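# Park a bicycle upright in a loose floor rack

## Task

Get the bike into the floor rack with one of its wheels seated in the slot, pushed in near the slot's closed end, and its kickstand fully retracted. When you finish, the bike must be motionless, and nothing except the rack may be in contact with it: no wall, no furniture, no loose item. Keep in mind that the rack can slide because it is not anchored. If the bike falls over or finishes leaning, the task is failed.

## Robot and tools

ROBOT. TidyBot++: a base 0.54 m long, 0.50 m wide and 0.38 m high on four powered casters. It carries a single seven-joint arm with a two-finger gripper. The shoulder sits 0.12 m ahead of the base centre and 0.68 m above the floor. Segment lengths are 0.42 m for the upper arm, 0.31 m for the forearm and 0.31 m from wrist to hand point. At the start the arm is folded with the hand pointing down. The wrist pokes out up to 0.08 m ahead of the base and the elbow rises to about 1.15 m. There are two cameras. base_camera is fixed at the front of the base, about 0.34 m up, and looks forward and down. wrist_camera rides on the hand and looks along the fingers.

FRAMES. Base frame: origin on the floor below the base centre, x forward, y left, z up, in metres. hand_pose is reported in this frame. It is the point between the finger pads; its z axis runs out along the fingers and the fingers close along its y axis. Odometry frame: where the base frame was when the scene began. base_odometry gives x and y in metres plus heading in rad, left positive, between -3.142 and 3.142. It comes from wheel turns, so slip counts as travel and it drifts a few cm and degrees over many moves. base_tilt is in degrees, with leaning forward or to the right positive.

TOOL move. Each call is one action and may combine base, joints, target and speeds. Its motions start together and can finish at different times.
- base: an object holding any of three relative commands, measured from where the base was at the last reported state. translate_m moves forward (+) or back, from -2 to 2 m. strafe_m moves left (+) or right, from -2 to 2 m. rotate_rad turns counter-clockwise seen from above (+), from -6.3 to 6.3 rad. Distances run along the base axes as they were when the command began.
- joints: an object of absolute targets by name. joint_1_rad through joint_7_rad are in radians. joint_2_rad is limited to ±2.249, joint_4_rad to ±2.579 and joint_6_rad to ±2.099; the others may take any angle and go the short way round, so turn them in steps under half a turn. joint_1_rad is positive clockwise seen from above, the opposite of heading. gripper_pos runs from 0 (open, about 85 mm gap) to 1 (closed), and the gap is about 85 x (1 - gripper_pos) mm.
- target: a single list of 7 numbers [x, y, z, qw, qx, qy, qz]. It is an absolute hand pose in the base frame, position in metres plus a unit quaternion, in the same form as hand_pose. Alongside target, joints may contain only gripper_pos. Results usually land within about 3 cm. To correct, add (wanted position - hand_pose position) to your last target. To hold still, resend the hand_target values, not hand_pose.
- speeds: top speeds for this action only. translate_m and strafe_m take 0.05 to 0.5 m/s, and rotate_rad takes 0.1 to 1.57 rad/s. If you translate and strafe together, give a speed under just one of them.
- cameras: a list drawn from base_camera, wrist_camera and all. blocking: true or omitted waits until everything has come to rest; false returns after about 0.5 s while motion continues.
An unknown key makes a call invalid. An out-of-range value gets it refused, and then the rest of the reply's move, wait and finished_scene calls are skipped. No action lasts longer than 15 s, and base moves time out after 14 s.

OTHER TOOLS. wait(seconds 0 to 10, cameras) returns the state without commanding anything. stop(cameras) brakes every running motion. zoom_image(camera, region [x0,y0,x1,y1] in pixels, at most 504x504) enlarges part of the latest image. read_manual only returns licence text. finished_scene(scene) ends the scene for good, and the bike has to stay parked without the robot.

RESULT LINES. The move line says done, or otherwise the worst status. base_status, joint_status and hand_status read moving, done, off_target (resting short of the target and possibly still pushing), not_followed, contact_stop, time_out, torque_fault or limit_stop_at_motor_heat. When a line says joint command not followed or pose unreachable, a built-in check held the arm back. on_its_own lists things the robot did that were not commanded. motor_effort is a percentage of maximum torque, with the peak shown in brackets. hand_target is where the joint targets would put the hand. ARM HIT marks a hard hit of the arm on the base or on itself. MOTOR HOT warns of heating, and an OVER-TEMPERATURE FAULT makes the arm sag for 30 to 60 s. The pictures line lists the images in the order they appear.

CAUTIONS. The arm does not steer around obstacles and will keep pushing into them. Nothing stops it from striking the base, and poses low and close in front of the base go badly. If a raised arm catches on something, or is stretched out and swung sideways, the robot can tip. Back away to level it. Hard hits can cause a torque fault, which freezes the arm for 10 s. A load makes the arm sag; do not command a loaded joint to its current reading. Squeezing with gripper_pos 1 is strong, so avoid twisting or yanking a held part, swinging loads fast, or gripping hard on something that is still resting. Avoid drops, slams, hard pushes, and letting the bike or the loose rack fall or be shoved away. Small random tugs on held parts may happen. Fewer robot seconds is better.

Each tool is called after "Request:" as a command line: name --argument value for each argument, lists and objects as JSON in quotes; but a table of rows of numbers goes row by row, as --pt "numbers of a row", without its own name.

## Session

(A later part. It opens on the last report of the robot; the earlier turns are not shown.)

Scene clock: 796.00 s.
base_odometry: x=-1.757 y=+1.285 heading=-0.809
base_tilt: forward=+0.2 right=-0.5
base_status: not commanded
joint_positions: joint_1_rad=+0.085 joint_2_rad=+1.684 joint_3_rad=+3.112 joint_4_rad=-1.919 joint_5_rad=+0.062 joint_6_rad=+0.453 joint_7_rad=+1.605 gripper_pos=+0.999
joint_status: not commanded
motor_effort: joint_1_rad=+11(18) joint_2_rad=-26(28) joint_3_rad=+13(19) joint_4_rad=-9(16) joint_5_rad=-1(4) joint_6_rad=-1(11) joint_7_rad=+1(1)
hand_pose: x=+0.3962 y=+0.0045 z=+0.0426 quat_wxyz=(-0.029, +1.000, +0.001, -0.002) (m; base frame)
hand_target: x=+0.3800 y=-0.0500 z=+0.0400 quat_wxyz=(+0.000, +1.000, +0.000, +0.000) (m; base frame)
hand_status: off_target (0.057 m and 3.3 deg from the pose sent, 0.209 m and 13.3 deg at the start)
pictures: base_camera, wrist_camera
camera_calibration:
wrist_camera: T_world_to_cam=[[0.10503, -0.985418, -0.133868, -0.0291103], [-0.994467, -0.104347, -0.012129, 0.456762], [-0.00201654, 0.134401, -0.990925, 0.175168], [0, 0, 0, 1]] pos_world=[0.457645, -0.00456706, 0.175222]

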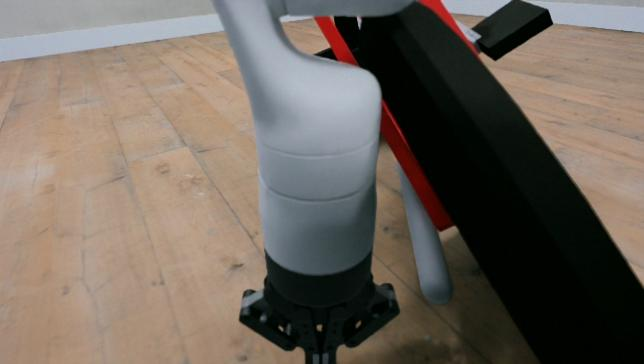

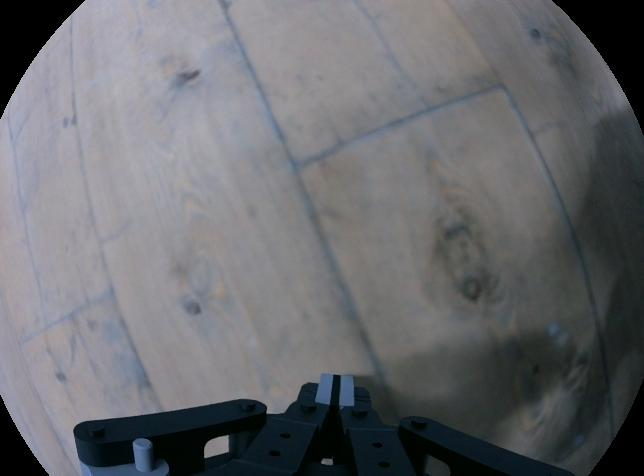

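Request:
move --joints '{"joint_1_rad": 0.22}'

Scene clock: 800.37 s.
move: off_target
base_odometry: x=-1.757 y=+1.285 heading=-0.809
base_tilt: forward=+0.2 right=-0.5
base_status: not commanded
joint_positions: joint_1_rad=+0.121 joint_2_rad=+1.683 joint_3_rad=+3.088 joint_4_rad=-1.920 joint_5_rad=+0.065 joint_6_rad=+0.455 joint_7_rad=+1.605 gripper_pos=+0.999
joint_status: joint_1_rad off_target (ended at +0.121, target +0.220)
motor_effort: joint_1_rad=+16(16) joint_2_rad=-23(27) joint_3_rad=+18(19) joint_4_rad=-8(11) joint_5_rad=-3(3) joint_6_rad=-2(2) joint_7_rad=+1(1)
hand_pose: x=+0.3987 y=+0.0091 z=+0.0442 quat_wxyz=(-0.041, +0.999, -0.017, +0.001) (m; base frame)
hand_target: x=+0.3758 y=-0.0682 z=+0.0400 quat_wxyz=(+0.000, +0.999, -0.035, +0.000) (m; base frame)
hand_status: not commanded
pictures: base_camera, wrist_camera
camera_calibration:
wrist_camera: T_world_to_cam=[[0.0700075, -0.984947, -0.158047, -0.00961988], [-0.997514, -0.0678388, -0.0190816, 0.460952], [0.00807262, 0.158989, -0.987247, 0.171717], [0, 0, 0, 1]] pos_world=[0.459093, -0.0055058, 0.176802]

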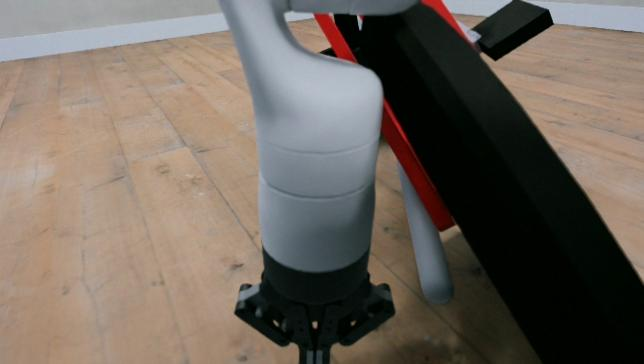

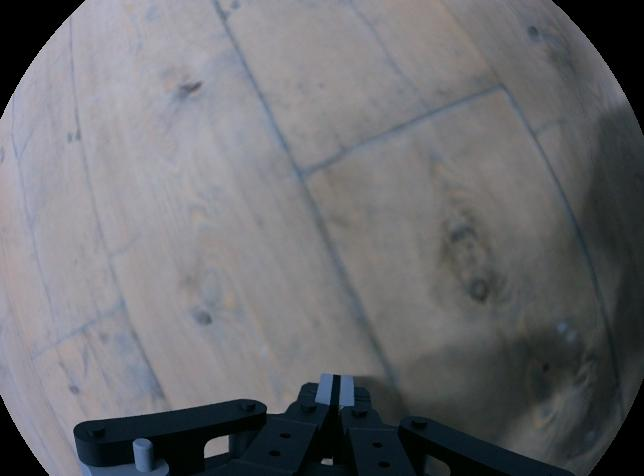

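Request:
move --joints '{"joint_1_rad": 0.38}' --cameras '["base_camera"]'

Request:
move --joints '{"joint_1_rad": 0.52}' --cameras '["base_camera"]'

Scene clock: 802.37 s.
move: off_target
base_odometry: x=-1.758 y=+1.285 heading=-0.809
base_tilt: forward=+0.2 right=-0.5
base_status: not commanded
joint_positions: joint_1_rad=+0.274 joint_2_rad=+1.667 joint_3_rad=+3.054 joint_4_rad=-1.950 joint_5_rad=+0.073 joint_6_rad=+0.455 joint_7_rad=+1.605 gripper_pos=+0.999
joint_status: joint_1_rad off_target (ended at +0.274, target +0.380)
motor_effort: joint_1_rad=+17(23) joint_2_rad=-21(26) joint_3_rad=+19(26) joint_4_rad=-6(10) joint_5_rad=-3(4) joint_6_rad=+0(2) joint_7_rad=+1(1)
hand_pose: x=+0.3951 y=-0.0115 z=+0.0552 quat_wxyz=(-0.060, +0.994, -0.091, +0.001) (m; base frame)
hand_target: x=+0.3617 y=-0.1083 z=+0.0400 quat_wxyz=(+0.000, +0.993, -0.115, +0.000) (m; base frame)
hand_status: not commanded
pictures: base_camera

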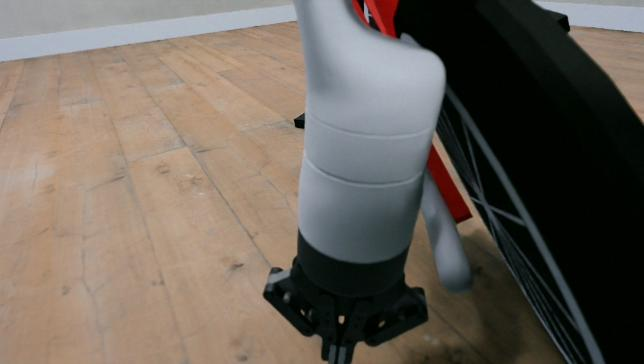

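Scene clock: 803.70 s.
move: off_target
base_odometry: x=-1.758 y=+1.285 heading=-0.809
base_tilt: forward=+0.2 right=-0.5
base_status: not commanded
joint_positions: joint_1_rad=+0.397 joint_2_rad=+1.637 joint_3_rad=+3.038 joint_4_rad=-1.977 joint_5_rad=+0.073 joint_6_rad=+0.456 joint_7_rad=+1.605 gripper_pos=+0.999
joint_status: joint_1_rad off_target (ended at +0.397, target +0.520)
motor_effort: joint_1_rad=+22(24) joint_2_rad=-16(20) joint_3_rad=+24(26) joint_4_rad=-2(6) joint_5_rad=-3(3) joint_6_rad=+0(2) joint_7_rad=+1(1)
hand_pose: x=+0.3980 y=-0.0377 z=+0.0685 quat_wxyz=(-0.068, +0.986, -0.151, +0.008) (m; base frame)
hand_target: x=+0.3442 y=-0.1411 z=+0.0400 quat_wxyz=(+0.000, +0.983, -0.184, +0.000) (m; base frame)
hand_status: not commanded
pictures: base_camera

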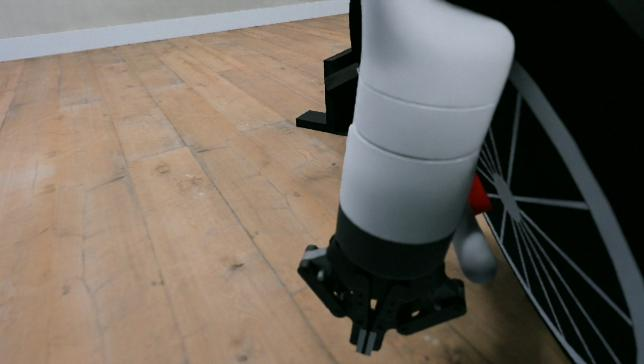

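Request:
move --joints '{"joint_1_rad": 0.62}'

Scene clock: 804.90 s.
move: off_target
base_odometry: x=-1.758 y=+1.285 heading=-0.809
base_tilt: forward=+0.2 right=-0.5
base_status: not commanded
joint_positions: joint_1_rad=+0.449 joint_2_rad=+1.636 joint_3_rad=+3.008 joint_4_rad=-1.979 joint_5_rad=+0.074 joint_6_rad=+0.456 joint_7_rad=+1.605 gripper_pos=+0.999
joint_status: joint_1_rad off_target (ended at +0.449, target +0.620)
motor_effort: joint_1_rad=+29(29) joint_2_rad=-14(17) joint_3_rad=+32(32) joint_4_rad=+2(4) joint_5_rad=-4(4) joint_6_rad=+1(2) joint_7_rad=+1(1)
hand_pose: x=+0.4029 y=-0.0355 z=+0.0720 quat_wxyz=(-0.082, +0.981, -0.176, +0.013) (m; base frame)
hand_target: x=+0.3290 y=-0.1628 z=+0.0400 quat_wxyz=(+0.000, +0.972, -0.233, +0.000) (m; base frame)
hand_status: not commanded
pictures: base_camera, wrist_camera
camera_calibration:
wrist_camera: T_world_to_cam=[[-0.2396, -0.940501, -0.240936, 0.0828895], [-0.967274, 0.252589, -0.0240748, 0.462233], [0.0835001, 0.227283, -0.970242, 0.176982], [0, 0, 0, 1]] pos_world=[0.452188, -0.0790221, 0.202815]

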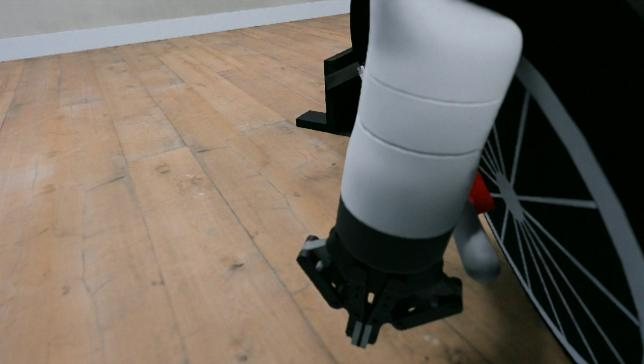

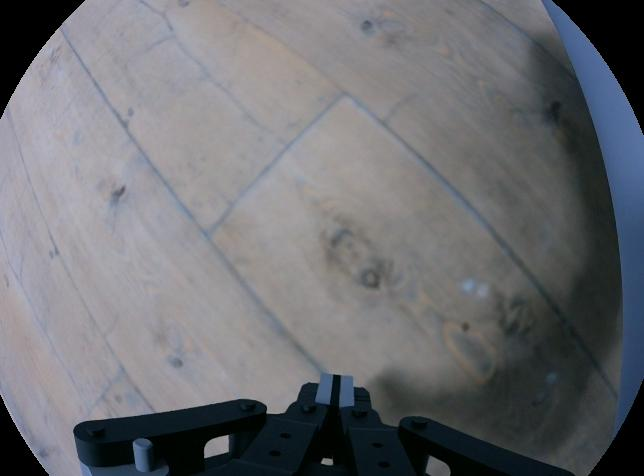

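Request:
move --joints '{"joint_1_rad": 0.60, "joint_3_rad": 2.75}'

Scene clock: 807.43 s.
move: off_target
base_odometry: x=-1.758 y=+1.285 heading=-0.809
base_tilt: forward=+0.2 right=-0.5
base_status: not commanded
joint_positions: joint_1_rad=+0.560 joint_2_rad=+1.728 joint_3_rad=+2.730 joint_4_rad=-1.959 joint_5_rad=+0.074 joint_6_rad=+0.456 joint_7_rad=+1.605 gripper_pos=+0.999
joint_status: joint_1_rad off_target (ended at +0.560, target +0.600); the others done
motor_effort: joint_1_rad=+8(29) joint_2_rad=-31(33) joint_3_rad=-2(32) joint_4_rad=-7(10) joint_5_rad=+1(4) joint_6_rad=+2(2) joint_7_rad=+1(1)
hand_pose: x=+0.4499 y=+0.0874 z=+0.0961 quat_wxyz=(-0.221, +0.944, -0.245, +0.030) (m; base frame)
hand_target: x=+0.4804 y=+0.0452 z=+0.0954 quat_wxyz=(-0.198, +0.946, -0.245, +0.078) (m; base frame)
hand_status: not commanded
pictures: base_camera, wrist_camera
camera_calibration:
wrist_camera: T_world_to_cam=[[-0.341929, -0.793979, -0.502674, 0.273916], [-0.918178, 0.396167, -0.00118579, 0.440397], [0.200084, 0.461139, -0.864475, 0.0854484], [0, 0, 0, 1]] pos_world=[0.480926, 0.00360895, 0.212081]

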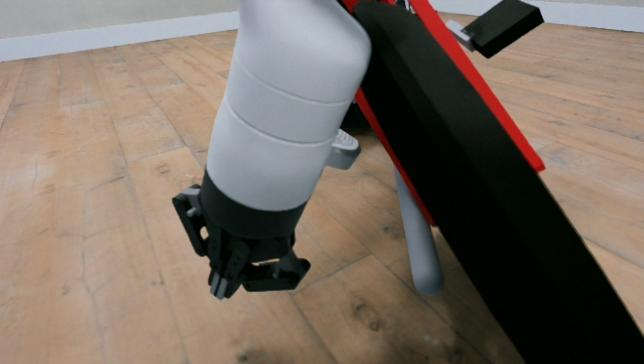

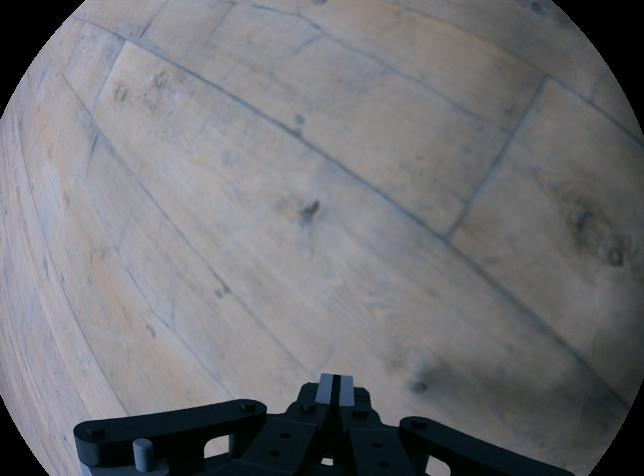

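Request:
move --joints '{"joint_1_rad": 0.80}'

Scene clock: 810.23 s.
move: off_target
base_odometry: x=-1.758 y=+1.285 heading=-0.809
base_tilt: forward=+0.2 right=-0.5
base_status: not commanded
joint_positions: joint_1_rad=+0.705 joint_2_rad=+1.741 joint_3_rad=+2.681 joint_4_rad=-2.002 joint_5_rad=+0.074 joint_6_rad=+0.456 joint_7_rad=+1.605 gripper_pos=+0.999
joint_status: joint_1_rad off_target (ended at +0.705, target +0.800)
motor_effort: joint_1_rad=+16(16) joint_2_rad=-31(35) joint_3_rad=+7(7) joint_4_rad=+6(7) joint_5_rad=+0(1) joint_6_rad=+4(4) joint_7_rad=+1(1)
hand_pose: x=+0.4518 y=+0.0767 z=+0.1149 quat_wxyz=(-0.251, +0.916, -0.310, +0.030) (m; base frame)
hand_target: x=+0.4822 y=-0.0275 z=+0.0954 quat_wxyz=(-0.189, +0.917, -0.338, +0.097) (m; base frame)
hand_status: not commanded
pictures: base_camera, wrist_camera
camera_calibration:
wrist_camera: T_world_to_cam=[[-0.449481, -0.701993, -0.552424, 0.322758], [-0.856223, 0.514863, 0.0424054, 0.404276], [0.254654, 0.492058, -0.832484, 0.0755747], [0, 0, 0, 1]] pos_world=[0.471979, -0.0187603, 0.22407]

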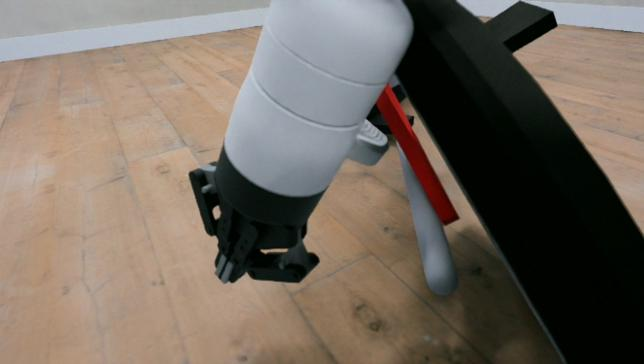

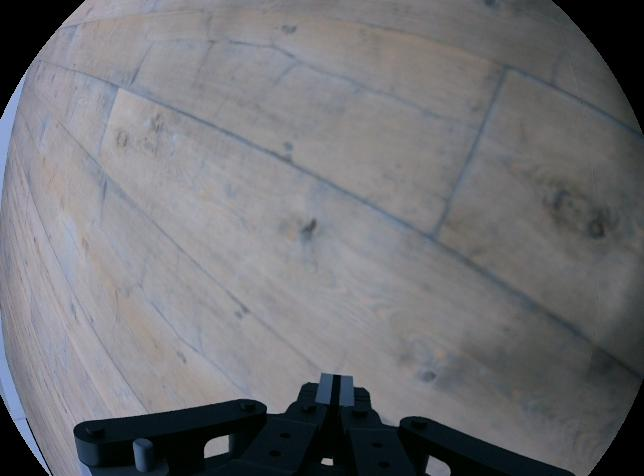

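Request:
move --joints '{"joint_1_rad": 0.95}' --cameras '["base_camera"]'

Request:
move --joints '{"joint_1_rad": 1.07}' --cameras '["base_camera"]'

Scene clock: 811.87 s.
move: off_target
base_odometry: x=-1.758 y=+1.285 heading=-0.809
base_tilt: forward=+0.2 right=-0.5
base_status: not commanded
joint_positions: joint_1_rad=+0.845 joint_2_rad=+1.732 joint_3_rad=+2.656 joint_4_rad=-2.048 joint_5_rad=+0.074 joint_6_rad=+0.456 joint_7_rad=+1.605 gripper_pos=+0.999
joint_status: joint_1_rad off_target (ended at +0.844, target +0.950)
motor_effort: joint_1_rad=+17(19) joint_2_rad=-29(33) joint_3_rad=+11(11) joint_4_rad=+14(15) joint_5_rad=-1(3) joint_6_rad=+5(5) joint_7_rad=+1(1)
hand_pose: x=+0.4537 y=+0.0514 z=+0.1342 quat_wxyz=(-0.268, +0.890, -0.367, +0.037) (m; base frame)
hand_target: x=+0.4740 y=-0.0815 z=+0.0954 quat_wxyz=(-0.181, +0.889, -0.406, +0.111) (m; base frame)
hand_status: not commanded
pictures: base_camera

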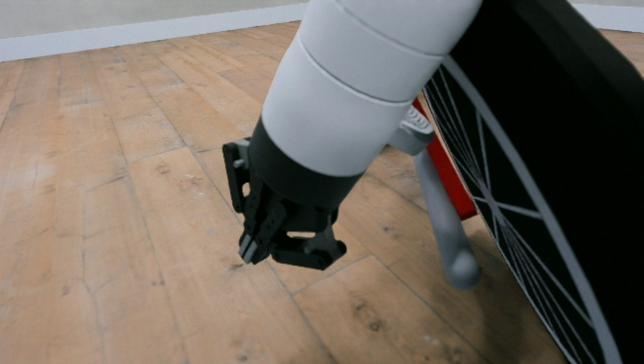

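Scene clock: 813.10 s.
move: off_target
base_odometry: x=-1.758 y=+1.285 heading=-0.809
base_tilt: forward=+0.2 right=-0.5
base_status: not commanded
joint_positions: joint_1_rad=+0.946 joint_2_rad=+1.726 joint_3_rad=+2.628 joint_4_rad=-2.068 joint_5_rad=+0.083 joint_6_rad=+0.456 joint_7_rad=+1.605 gripper_pos=+0.999
joint_status: joint_1_rad off_target (ended at +0.946, target +1.070)
motor_effort: joint_1_rad=+21(23) joint_2_rad=-28(30) joint_3_rad=+15(16) joint_4_rad=+15(18) joint_5_rad=-3(4) joint_6_rad=+5(7) joint_7_rad=+1(1)
hand_pose: x=+0.4645 y=+0.0304 z=+0.1487 quat_wxyz=(-0.282, +0.868, -0.404, +0.054) (m; base frame)
hand_target: x=+0.4617 y=-0.1234 z=+0.0954 quat_wxyz=(-0.174, +0.863, -0.459, +0.122) (m; base frame)
hand_status: not commanded
pictures: base_camera

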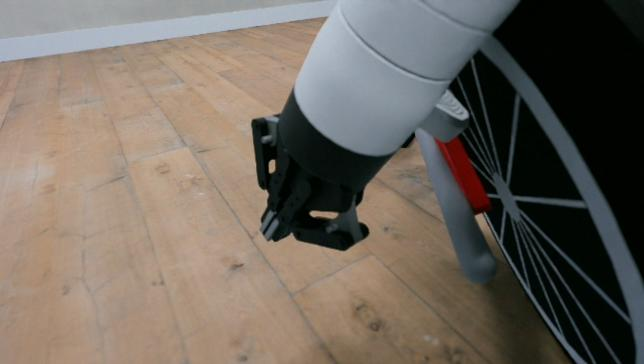

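Request:
move

Scene clock: 816.33 s.
base_odometry: x=-1.758 y=+1.285 heading=-0.809
base_tilt: forward=+0.2 right=-0.5
base_status: not commanded
joint_positions: joint_1_rad=+0.946 joint_2_rad=+1.726 joint_3_rad=+2.628 joint_4_rad=-2.068 joint_5_rad=+0.083 joint_6_rad=+0.456 joint_7_rad=+1.605 gripper_pos=+0.999
joint_status: joint_1_rad off_target (ended at +0.946, target +1.070)
motor_effort: joint_1_rad=+22(23) joint_2_rad=-28(30) joint_3_rad=+14(16) joint_4_rad=+14(18) joint_5_rad=-3(4) joint_6_rad=+5(7) joint_7_rad=+1(1)
hand_pose: x=+0.4645 y=+0.0304 z=+0.1487 quat_wxyz=(-0.282, +0.868, -0.404, +0.054) (m; base frame)
hand_target: x=+0.4617 y=-0.1234 z=+0.0954 quat_wxyz=(-0.174, +0.863, -0.459, +0.122) (m; base frame)
hand_status: not commanded
pictures: base_camera, wrist_camera
camera_calibration:
wrist_camera: T_world_to_cam=[[-0.57146, -0.551745, -0.607463, 0.374905], [-0.730181, 0.679706, 0.0695433, 0.37], [0.374526, 0.483299, -0.791298, 0.0617005], [0, 0, 0, 1]] pos_world=[0.461302, -0.074459, 0.250834]

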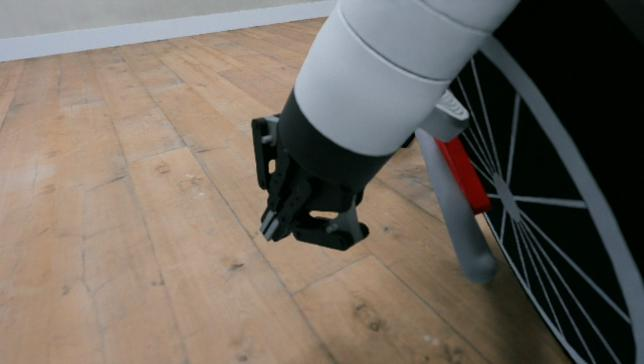

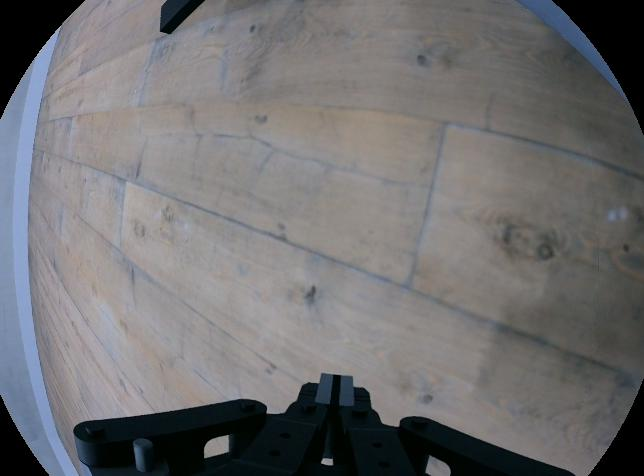

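Request:
move --joints '{"joint_1_rad":1.2}'

Request:
move --joints '{"joint_1_rad":1.3}'

Scene clock: 817.73 s.
move: off_target
base_odometry: x=-1.758 y=+1.285 heading=-0.809
base_tilt: forward=+0.2 right=-0.5
base_status: not commanded
joint_positions: joint_1_rad=+1.032 joint_2_rad=+1.741 joint_3_rad=+2.593 joint_4_rad=-2.077 joint_5_rad=+0.097 joint_6_rad=+0.456 joint_7_rad=+1.605 gripper_pos=+0.999
joint_status: joint_1_rad off_target (ended at +1.032, target +1.200)
motor_effort: joint_1_rad=+27(29) joint_2_rad=-30(33) joint_3_rad=+21(21) joint_4_rad=+19(21) joint_5_rad=-6(6) joint_6_rad=+8(8) joint_7_rad=+1(2)
hand_pose: x=+0.4754 y=+0.0195 z=+0.1602 quat_wxyz=(-0.302, +0.846, -0.435, +0.069) (m; base frame)
hand_target: x=+0.4428 y=-0.1668 z=+0.0954 quat_wxyz=(-0.166, +0.831, -0.514, +0.133) (m; base frame)
hand_status: not commanded
pictures: base_camera, wrist_camera
camera_calibration:
wrist_camera: T_world_to_cam=[[-0.595469, -0.481918, -0.642784, 0.397844], [-0.676667, 0.732152, 0.0779377, 0.356761], [0.433056, 0.48136, -0.762073, 0.0395009], [0, 0, 0, 1]] pos_world=[0.461206, -0.0884893, 0.258025]

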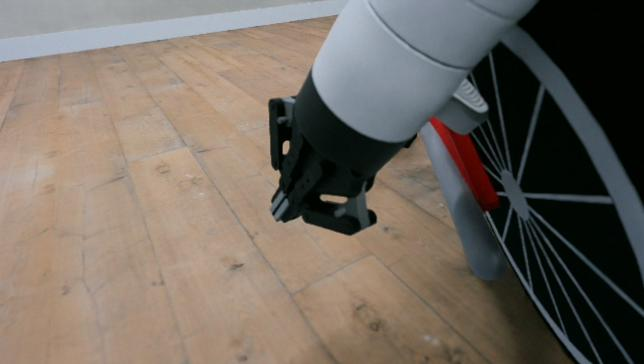

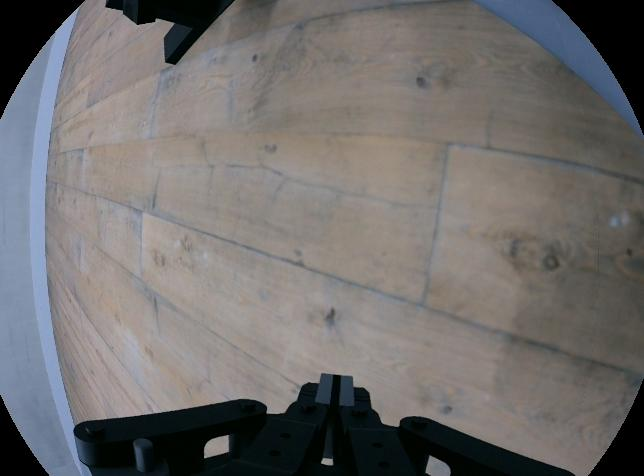

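Scene clock: 819.07 s.
move: off_target
base_odometry: x=-1.758 y=+1.285 heading=-0.809
base_tilt: forward=+0.2 right=-0.5
base_status: not commanded
joint_positions: joint_1_rad=+1.153 joint_2_rad=+1.721 joint_3_rad=+2.577 joint_4_rad=-2.086 joint_5_rad=+0.106 joint_6_rad=+0.456 joint_7_rad=+1.605 gripper_pos=+0.999
joint_status: joint_1_rad off_target (ended at +1.153, target +1.300)
motor_effort: joint_1_rad=+26(32) joint_2_rad=-28(33) joint_3_rad=+18(25) joint_4_rad=+18(23) joint_5_rad=-5(8) joint_6_rad=+6(9) joint_7_rad=+1(1)
hand_pose: x=+0.4850 y=-0.0263 z=+0.1718 quat_wxyz=(-0.301, +0.820, -0.477, +0.099) (m; base frame)
hand_target: x=+0.4245 y=-0.1983 z=+0.0954 quat_wxyz=(-0.159, +0.804, -0.555, +0.141) (m; base frame)
hand_status: not commanded
pictures: base_camera, wrist_camera
camera_calibration:
wrist_camera: T_world_to_cam=[[-0.627858, -0.416661, -0.65741, 0.408926], [-0.592332, 0.803724, 0.0563124, 0.360524], [0.504913, 0.424761, -0.751426, 0.028116], [0, 0, 0, 1]] pos_world=[0.456101, -0.131321, 0.269657]

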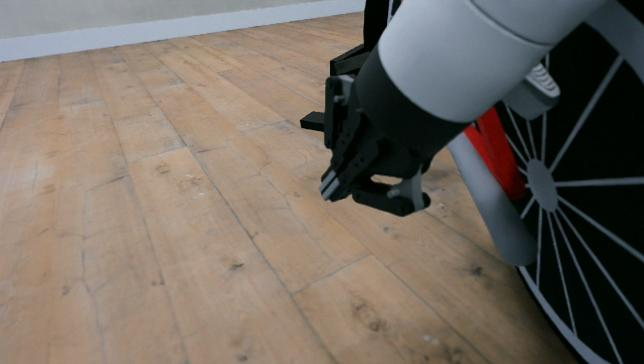

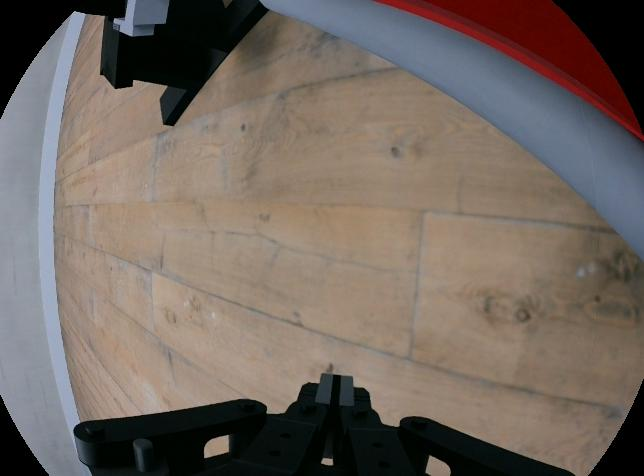

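Request:
move --joints '{"joint_1_rad":1.36}'

Request:
zoom_image --camera "base_camera" --region '[300, 0, 644, 364]'

Scene clock: 820.70 s.
move: off_target
base_odometry: x=-1.758 y=+1.285 heading=-0.809
base_tilt: forward=+0.2 right=-0.5
base_status: not commanded
joint_positions: joint_1_rad=+1.175 joint_2_rad=+1.729 joint_3_rad=+2.569 joint_4_rad=-2.088 joint_5_rad=+0.111 joint_6_rad=+0.456 joint_7_rad=+1.605 gripper_pos=+0.999
joint_status: joint_1_rad off_target (ended at +1.175, target +1.360)
motor_effort: joint_1_rad=+32(32) joint_2_rad=-31(31) joint_3_rad=+23(24) joint_4_rad=+21(22) joint_5_rad=-7(8) joint_6_rad=+9(9) joint_7_rad=+1(1)
hand_pose: x=+0.4865 y=-0.0285 z=+0.1738 quat_wxyz=(-0.306, +0.813, -0.485, +0.102) (m; base frame)
hand_target: x=+0.4121 y=-0.2163 z=+0.0954 quat_wxyz=(-0.155, +0.787, -0.579, +0.146) (m; base frame)
hand_status: not commanded
pictures: base_camera, wrist_camera
camera_calibration:
wrist_camera: T_world_to_cam=[[-0.631041, -0.397034, -0.666447, 0.413893], [-0.576853, 0.814572, 0.0609279, 0.355117], [0.518679, 0.42289, -0.743058, 0.0215853], [0, 0, 0, 1]] pos_world=[0.454838, -0.134067, 0.270241]

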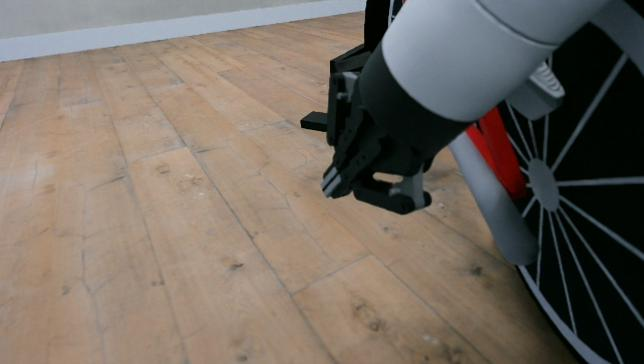

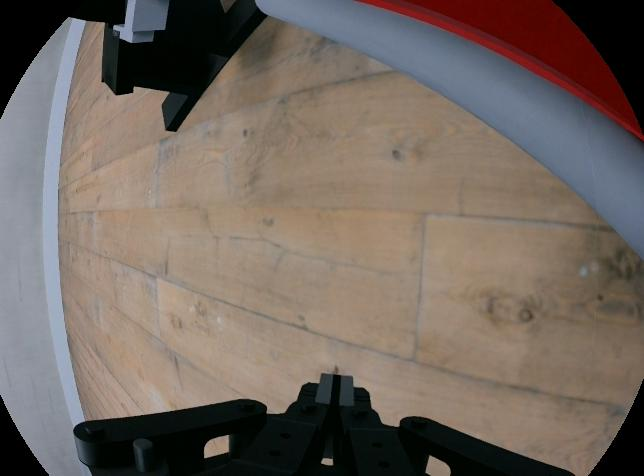

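Scaled by 1.385.

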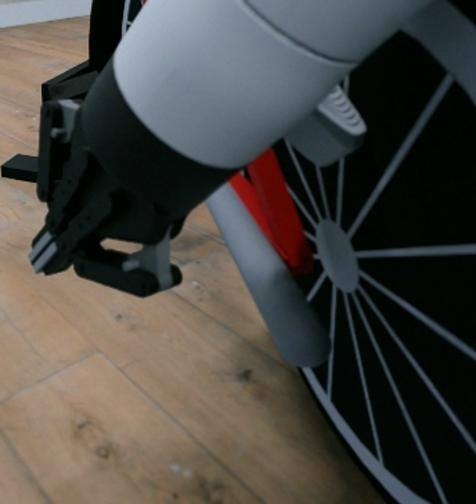

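Request:
move --joints '{"joint_6_rad":-0.1}'

Scene clock: 823.97 s.
move: done
base_odometry: x=-1.758 y=+1.285 heading=-0.809
base_tilt: forward=+0.2 right=-0.5
base_status: not commanded
joint_positions: joint_1_rad=+1.258 joint_2_rad=+1.730 joint_3_rad=+2.636 joint_4_rad=-2.041 joint_5_rad=+0.097 joint_6_rad=-0.075 joint_7_rad=+1.605 gripper_pos=+0.999
joint_status: all done
on_its_own: joint_1_rad moved +0.083 toward your old target +1.360
motor_effort: joint_1_rad=+18(31) joint_2_rad=-26(31) joint_3_rad=+10(23) joint_4_rad=+3(21) joint_5_rad=+0(7) joint_6_rad=-1(8) joint_7_rad=+1(1)
hand_pose: x=+0.3813 y=+0.0419 z=+0.1964 quat_wxyz=(-0.400, +0.795, -0.444, -0.101) (m; base frame)
hand_target: x=+0.3497 y=-0.0480 z=+0.1419 quat_wxyz=(-0.336, +0.792, -0.503, -0.082) (m; base frame)
hand_status: not commanded
pictures: base_camera, wrist_camera
ARM HIT: the arm struck its own base or body hard.
camera_calibration:
wrist_camera: T_world_to_cam=[[-0.705771, -0.292458, -0.645257, 0.410433], [-0.660715, 0.600374, 0.450564, 0.200074], [0.255624, 0.744325, -0.616957, 0.125257], [0, 0, 0, 1]] pos_world=[0.389845, -0.0933166, 0.251967]

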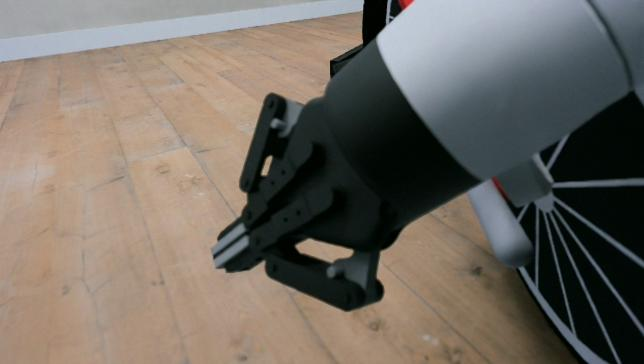

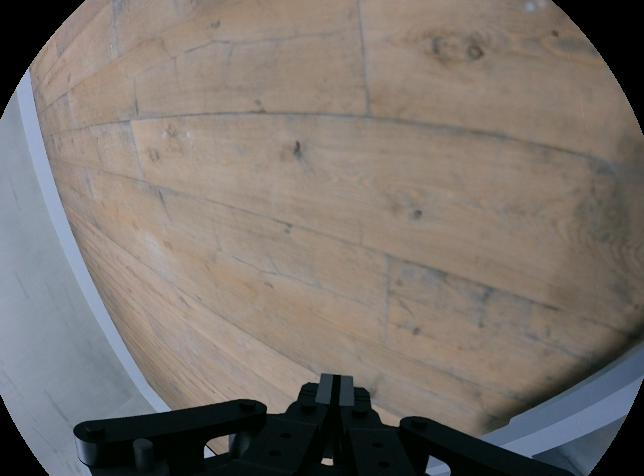

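Request:
move --joints '{"joint_6_rad":0.7}'

Scene clock: 825.60 s.
move: off_target
base_odometry: x=-1.758 y=+1.285 heading=-0.809
base_tilt: forward=+0.1 right=-0.5
base_status: not commanded
joint_positions: joint_1_rad=+1.224 joint_2_rad=+1.747 joint_3_rad=+2.632 joint_4_rad=-2.093 joint_5_rad=+0.097 joint_6_rad=+0.504 joint_7_rad=+1.605 gripper_pos=+0.999
joint_status: joint_6_rad off_target (ended at +0.504, target +0.700)
motor_effort: joint_1_rad=+25(27) joint_2_rad=-32(35) joint_3_rad=+14(16) joint_4_rad=+20(23) joint_5_rad=-1(3) joint_6_rad=+19(20) joint_7_rad=+3(4)
hand_pose: x=+0.4553 y=-0.0563 z=+0.1488 quat_wxyz=(-0.273, +0.803, -0.521, +0.097) (m; base frame)
hand_target: x=+0.4233 y=-0.2756 z=+0.1020 quat_wxyz=(-0.092, +0.771, -0.592, +0.217) (m; base frame)
hand_status: not commanded
pictures: base_camera, wrist_camera
camera_calibration:
wrist_camera: T_world_to_cam=[[-0.697596, -0.372302, -0.612169, 0.390164], [-0.513076, 0.855945, 0.0641167, 0.334054], [0.500112, 0.358817, -0.788123, 0.0424686], [0, 0, 0, 1]] pos_world=[0.422333, -0.155912, 0.250898]

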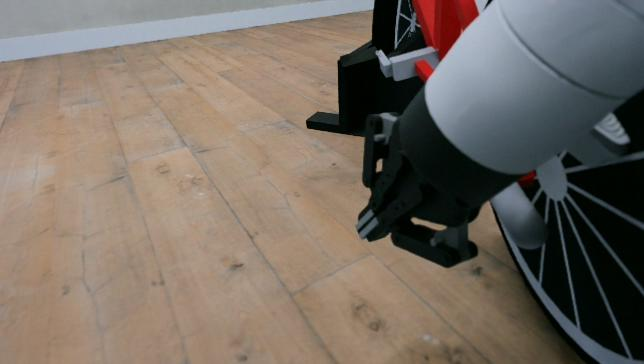

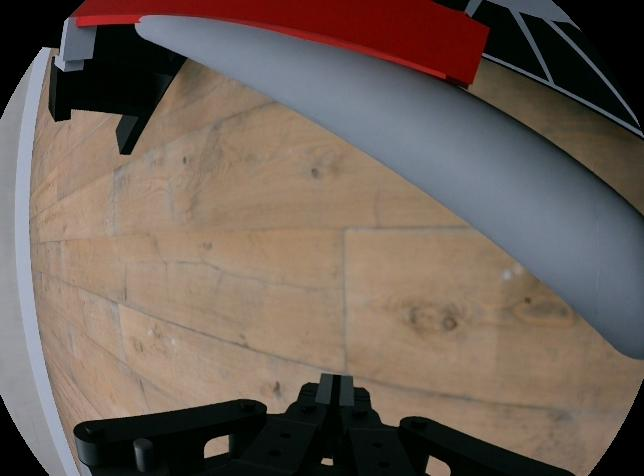

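Request:
zoom_image --camera "base_camera" --region '[300, 0, 550, 250]'

Scaled by 2.016.

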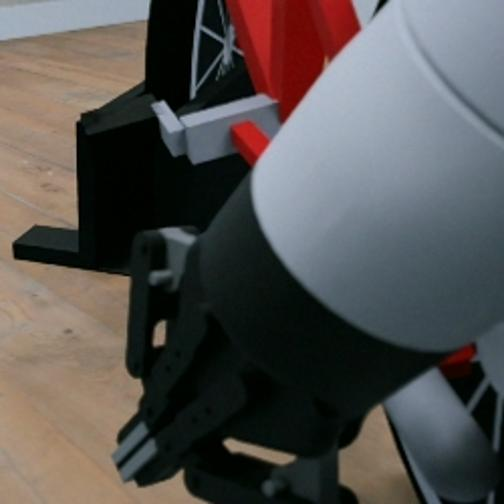

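Request:
move --joints '{"joint_1_rad":1.26, "joint_6_rad":0.5}'

Request:
move --joints '{"joint_1_rad":1.2}'

Scene clock: 828.40 s.
move: off_target
base_odometry: x=-1.758 y=+1.285 heading=-0.809
base_tilt: forward=+0.2 right=-0.5
base_status: not commanded
joint_positions: joint_1_rad=+1.188 joint_2_rad=+1.751 joint_3_rad=+2.659 joint_4_rad=-2.059 joint_5_rad=+0.097 joint_6_rad=+0.483 joint_7_rad=+1.605 gripper_pos=+0.999
joint_status: joint_1_rad off_target (ended at +1.188, target +1.260); the others done
motor_effort: joint_1_rad=+14(26) joint_2_rad=-32(35) joint_3_rad=+4(14) joint_4_rad=+9(20) joint_5_rad=+1(2) joint_6_rad=+8(20) joint_7_rad=+1(3)
hand_pose: x=+0.4495 y=-0.0560 z=+0.1326 quat_wxyz=(-0.261, +0.816, -0.509, +0.086) (m; base frame)
hand_target: x=+0.4318 y=-0.1846 z=+0.0953 quat_wxyz=(-0.163, +0.816, -0.538, +0.136) (m; base frame)
hand_status: not commanded
pictures: base_camera, wrist_camera
camera_calibration:
wrist_camera: T_world_to_cam=[[-0.698457, -0.407987, -0.587966, 0.371419], [-0.542235, 0.837882, 0.0627291, 0.344154], [0.467053, 0.362629, -0.80645, 0.0501016], [0, 0, 0, 1]] pos_world=[0.422633, -0.154995, 0.237198]

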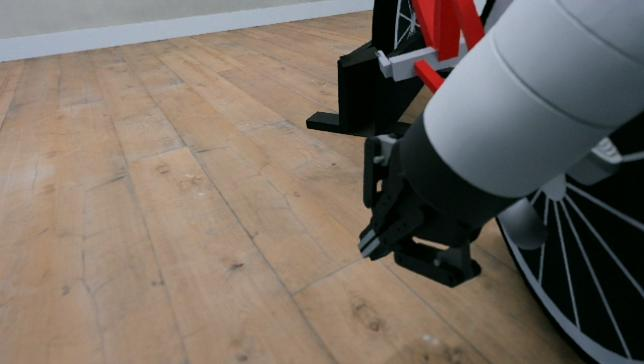

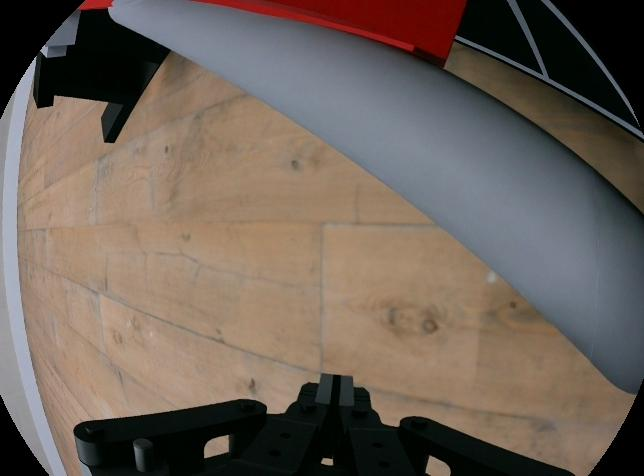

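Scene clock: 829.20 s.
move: off_target
base_odometry: x=-1.758 y=+1.285 heading=-0.809
base_tilt: forward=+0.2 right=-0.5
base_status: not commanded
joint_positions: joint_1_rad=+1.155 joint_2_rad=+1.752 joint_3_rad=+2.688 joint_4_rad=-2.043 joint_5_rad=+0.097 joint_6_rad=+0.483 joint_7_rad=+1.605 gripper_pos=+0.999
joint_status: joint_1_rad off_target (ended at +1.155, target +1.200)
motor_effort: joint_1_rad=+11(15) joint_2_rad=-34(35) joint_3_rad=-2(3) joint_4_rad=+6(10) joint_5_rad=+1(1) joint_6_rad=+5(8) joint_7_rad=+1(1)
hand_pose: x=+0.4412 y=-0.0570 z=+0.1206 quat_wxyz=(-0.247, +0.828, -0.498, +0.079) (m; base frame)
hand_target: x=+0.4423 y=-0.1655 z=+0.0953 quat_wxyz=(-0.167, +0.831, -0.513, +0.131) (m; base frame)
hand_status: not commanded
pictures: base_camera, wrist_camera
camera_calibration:
wrist_camera: T_world_to_cam=[[-0.698047, -0.443193, -0.562415, 0.352959], [-0.566603, 0.822127, 0.0553933, 0.351961], [0.437826, 0.357333, -0.824998, 0.0594529], [0, 0, 0, 1]] pos_world=[0.419774, -0.154172, 0.228062]

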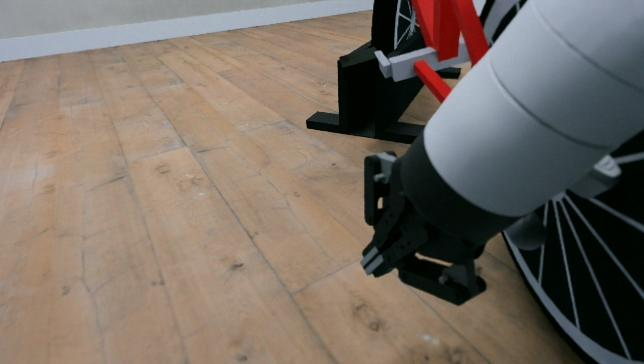

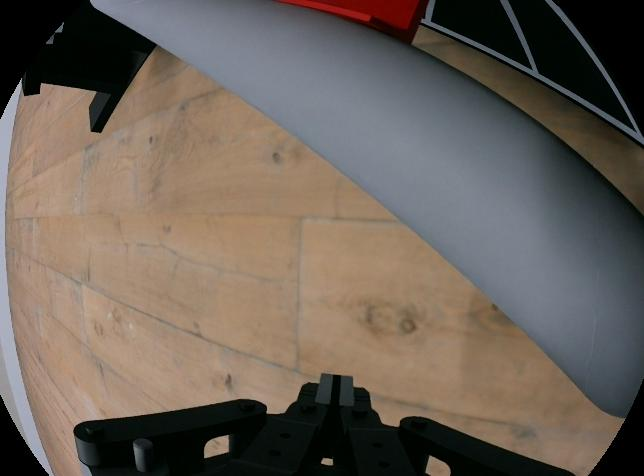

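Request:
move --joints '{"joint_1_rad":1.12}'

Request:
move --joints '{"joint_1_rad":1.04}'

Scene clock: 830.67 s.
move: done
base_odometry: x=-1.758 y=+1.285 heading=-0.809
base_tilt: forward=+0.2 right=-0.5
base_status: not commanded
joint_positions: joint_1_rad=+1.089 joint_2_rad=+1.755 joint_3_rad=+2.711 joint_4_rad=-2.024 joint_5_rad=+0.097 joint_6_rad=+0.483 joint_7_rad=+1.605 gripper_pos=+0.999
joint_status: all done
motor_effort: joint_1_rad=+7(11) joint_2_rad=-34(35) joint_3_rad=-5(6) joint_4_rad=+3(6) joint_5_rad=+2(3) joint_6_rad=+2(4) joint_7_rad=+1(1)
hand_pose: x=+0.4381 y=-0.0482 z=+0.1093 quat_wxyz=(-0.236, +0.846, -0.473, +0.071) (m; base frame)
hand_target: x=+0.4545 y=-0.1391 z=+0.0953 quat_wxyz=(-0.172, +0.851, -0.480, +0.124) (m; base frame)
hand_status: not commanded
pictures: base_camera, wrist_camera
camera_calibration:
wrist_camera: T_world_to_cam=[[-0.677542, -0.499192, -0.540133, 0.334207], [-0.615655, 0.786719, 0.0451892, 0.364506], [0.402375, 0.363153, -0.840365, 0.0657775], [0, 0, 0, 1]] pos_world=[0.424382, -0.143818, 0.219322]

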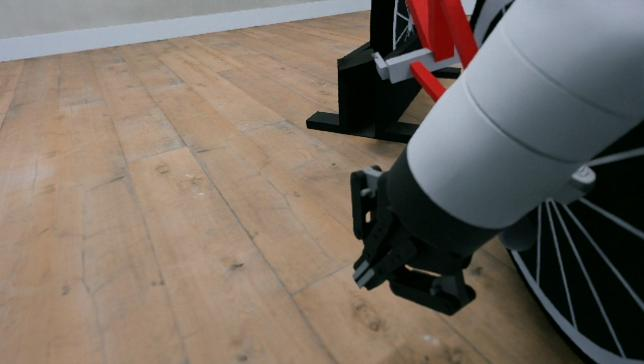

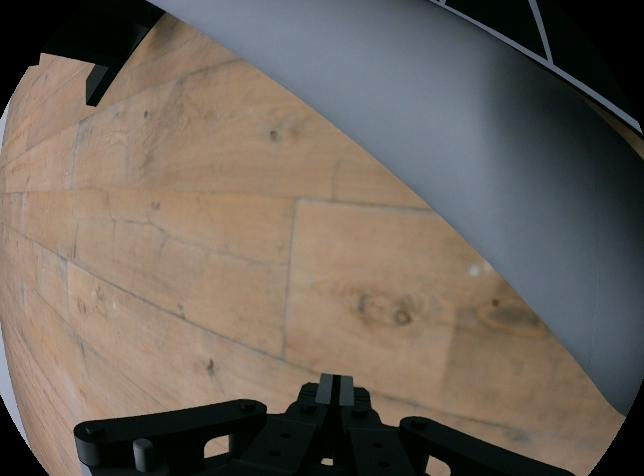

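Scene clock: 831.83 s.
move: off_target
base_odometry: x=-1.758 y=+1.285 heading=-0.809
base_tilt: forward=+0.2 right=-0.6
base_status: not commanded
joint_positions: joint_1_rad=+0.991 joint_2_rad=+1.774 joint_3_rad=+2.713 joint_4_rad=-2.012 joint_5_rad=+0.097 joint_6_rad=+0.483 joint_7_rad=+1.605 gripper_pos=+0.999
joint_status: joint_1_rad off_target (ended at +0.991, target +1.040)
motor_effort: joint_1_rad=+9(12) joint_2_rad=-36(39) joint_3_rad=-4(6) joint_4_rad=+0(2) joint_5_rad=+1(2) joint_6_rad=+3(4) joint_7_rad=+1(1)
hand_pose: x=+0.4386 y=-0.0133 z=+0.1025 quat_wxyz=(-0.240, +0.867, -0.434, +0.056) (m; base frame)
hand_target: x=+0.4645 y=-0.1119 z=+0.0953 quat_wxyz=(-0.177, +0.870, -0.445, +0.117) (m; base frame)
hand_status: not commanded
pictures: base_camera, wrist_camera
camera_calibration:
wrist_camera: T_world_to_cam=[[-0.631767, -0.557277, -0.538807, 0.327263], [-0.685983, 0.725623, 0.0538379, 0.366766], [0.360968, 0.403626, -0.840707, 0.0659238], [0, 0, 0, 1]] pos_world=[0.434552, -0.110366, 0.212008]

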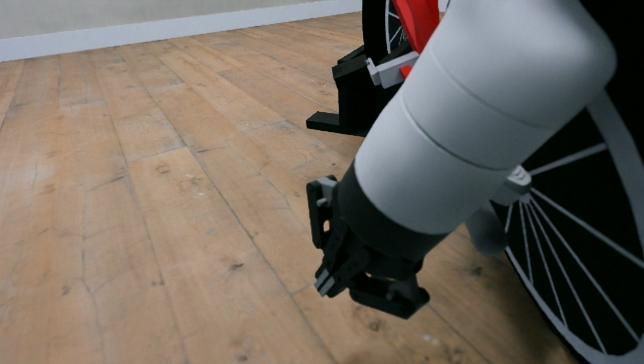

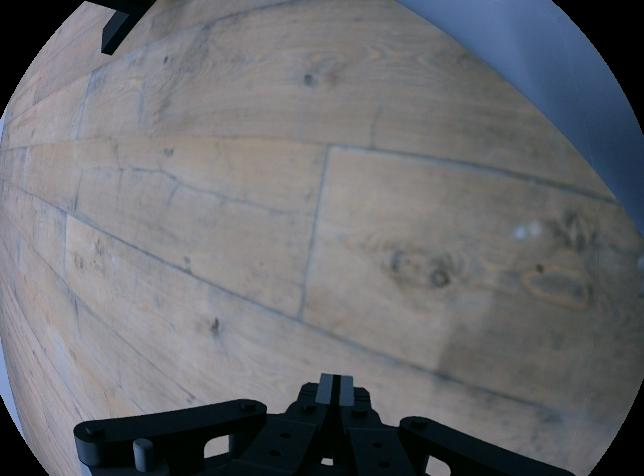

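Request:
move --joints '{"joint_1_rad":1.2}'

Request:
zoom_image --camera "base_camera" --region '[300, 0, 450, 150]'

Scene clock: 835.60 s.
move: off_target
base_odometry: x=-1.758 y=+1.285 heading=-0.809
base_tilt: forward=+0.2 right=-0.5
base_status: not commanded
joint_positions: joint_1_rad=+1.133 joint_2_rad=+1.771 joint_3_rad=+2.711 joint_4_rad=-2.013 joint_5_rad=+0.097 joint_6_rad=+0.483 joint_7_rad=+1.605 gripper_pos=+0.999
joint_status: joint_1_rad off_target (ended at +1.133, target +1.200)
motor_effort: joint_1_rad=+12(13) joint_2_rad=-36(39) joint_3_rad=-1(5) joint_4_rad=+2(7) joint_5_rad=+0(3) joint_6_rad=+3(6) joint_7_rad=+1(2)
hand_pose: x=+0.4349 y=-0.0586 z=+0.1039 quat_wxyz=(-0.235, +0.834, -0.494, +0.074) (m; base frame)
hand_target: x=+0.4423 y=-0.1655 z=+0.0953 quat_wxyz=(-0.167, +0.831, -0.513, +0.131) (m; base frame)
hand_status: not commanded
pictures: base_camera, wrist_camera
ARM HIT: the arm struck its own base or body hard.
camera_calibration:
wrist_camera: T_world_to_cam=[[-0.703047, -0.462136, -0.540514, 0.337242], [-0.576328, 0.81554, 0.0523482, 0.354821], [0.416619, 0.348317, -0.839705, 0.0592389], [0, 0, 0, 1]] pos_world=[0.41691, -0.154153, 0.213453]

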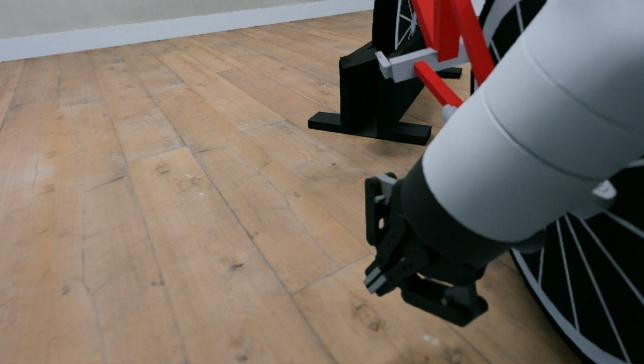

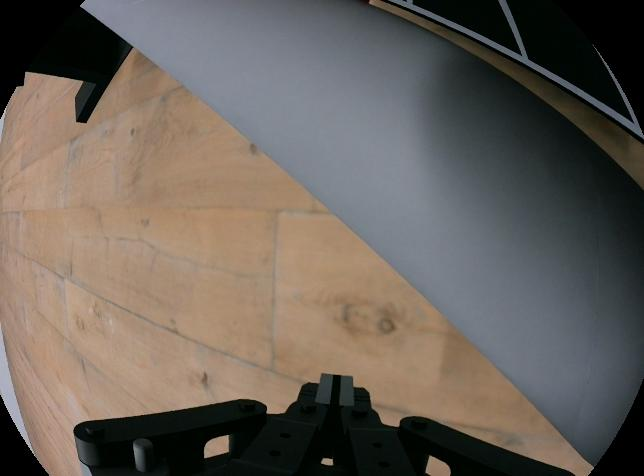

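Scaled by 3.360.

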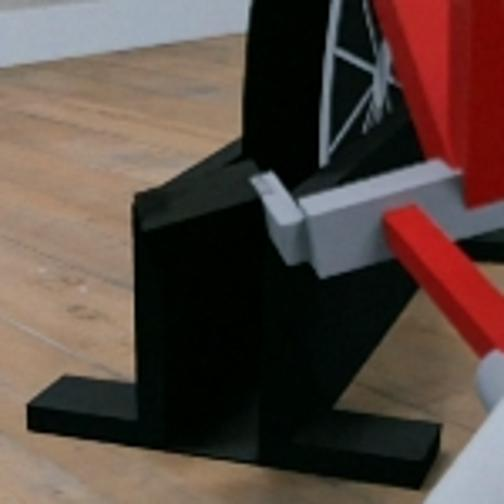

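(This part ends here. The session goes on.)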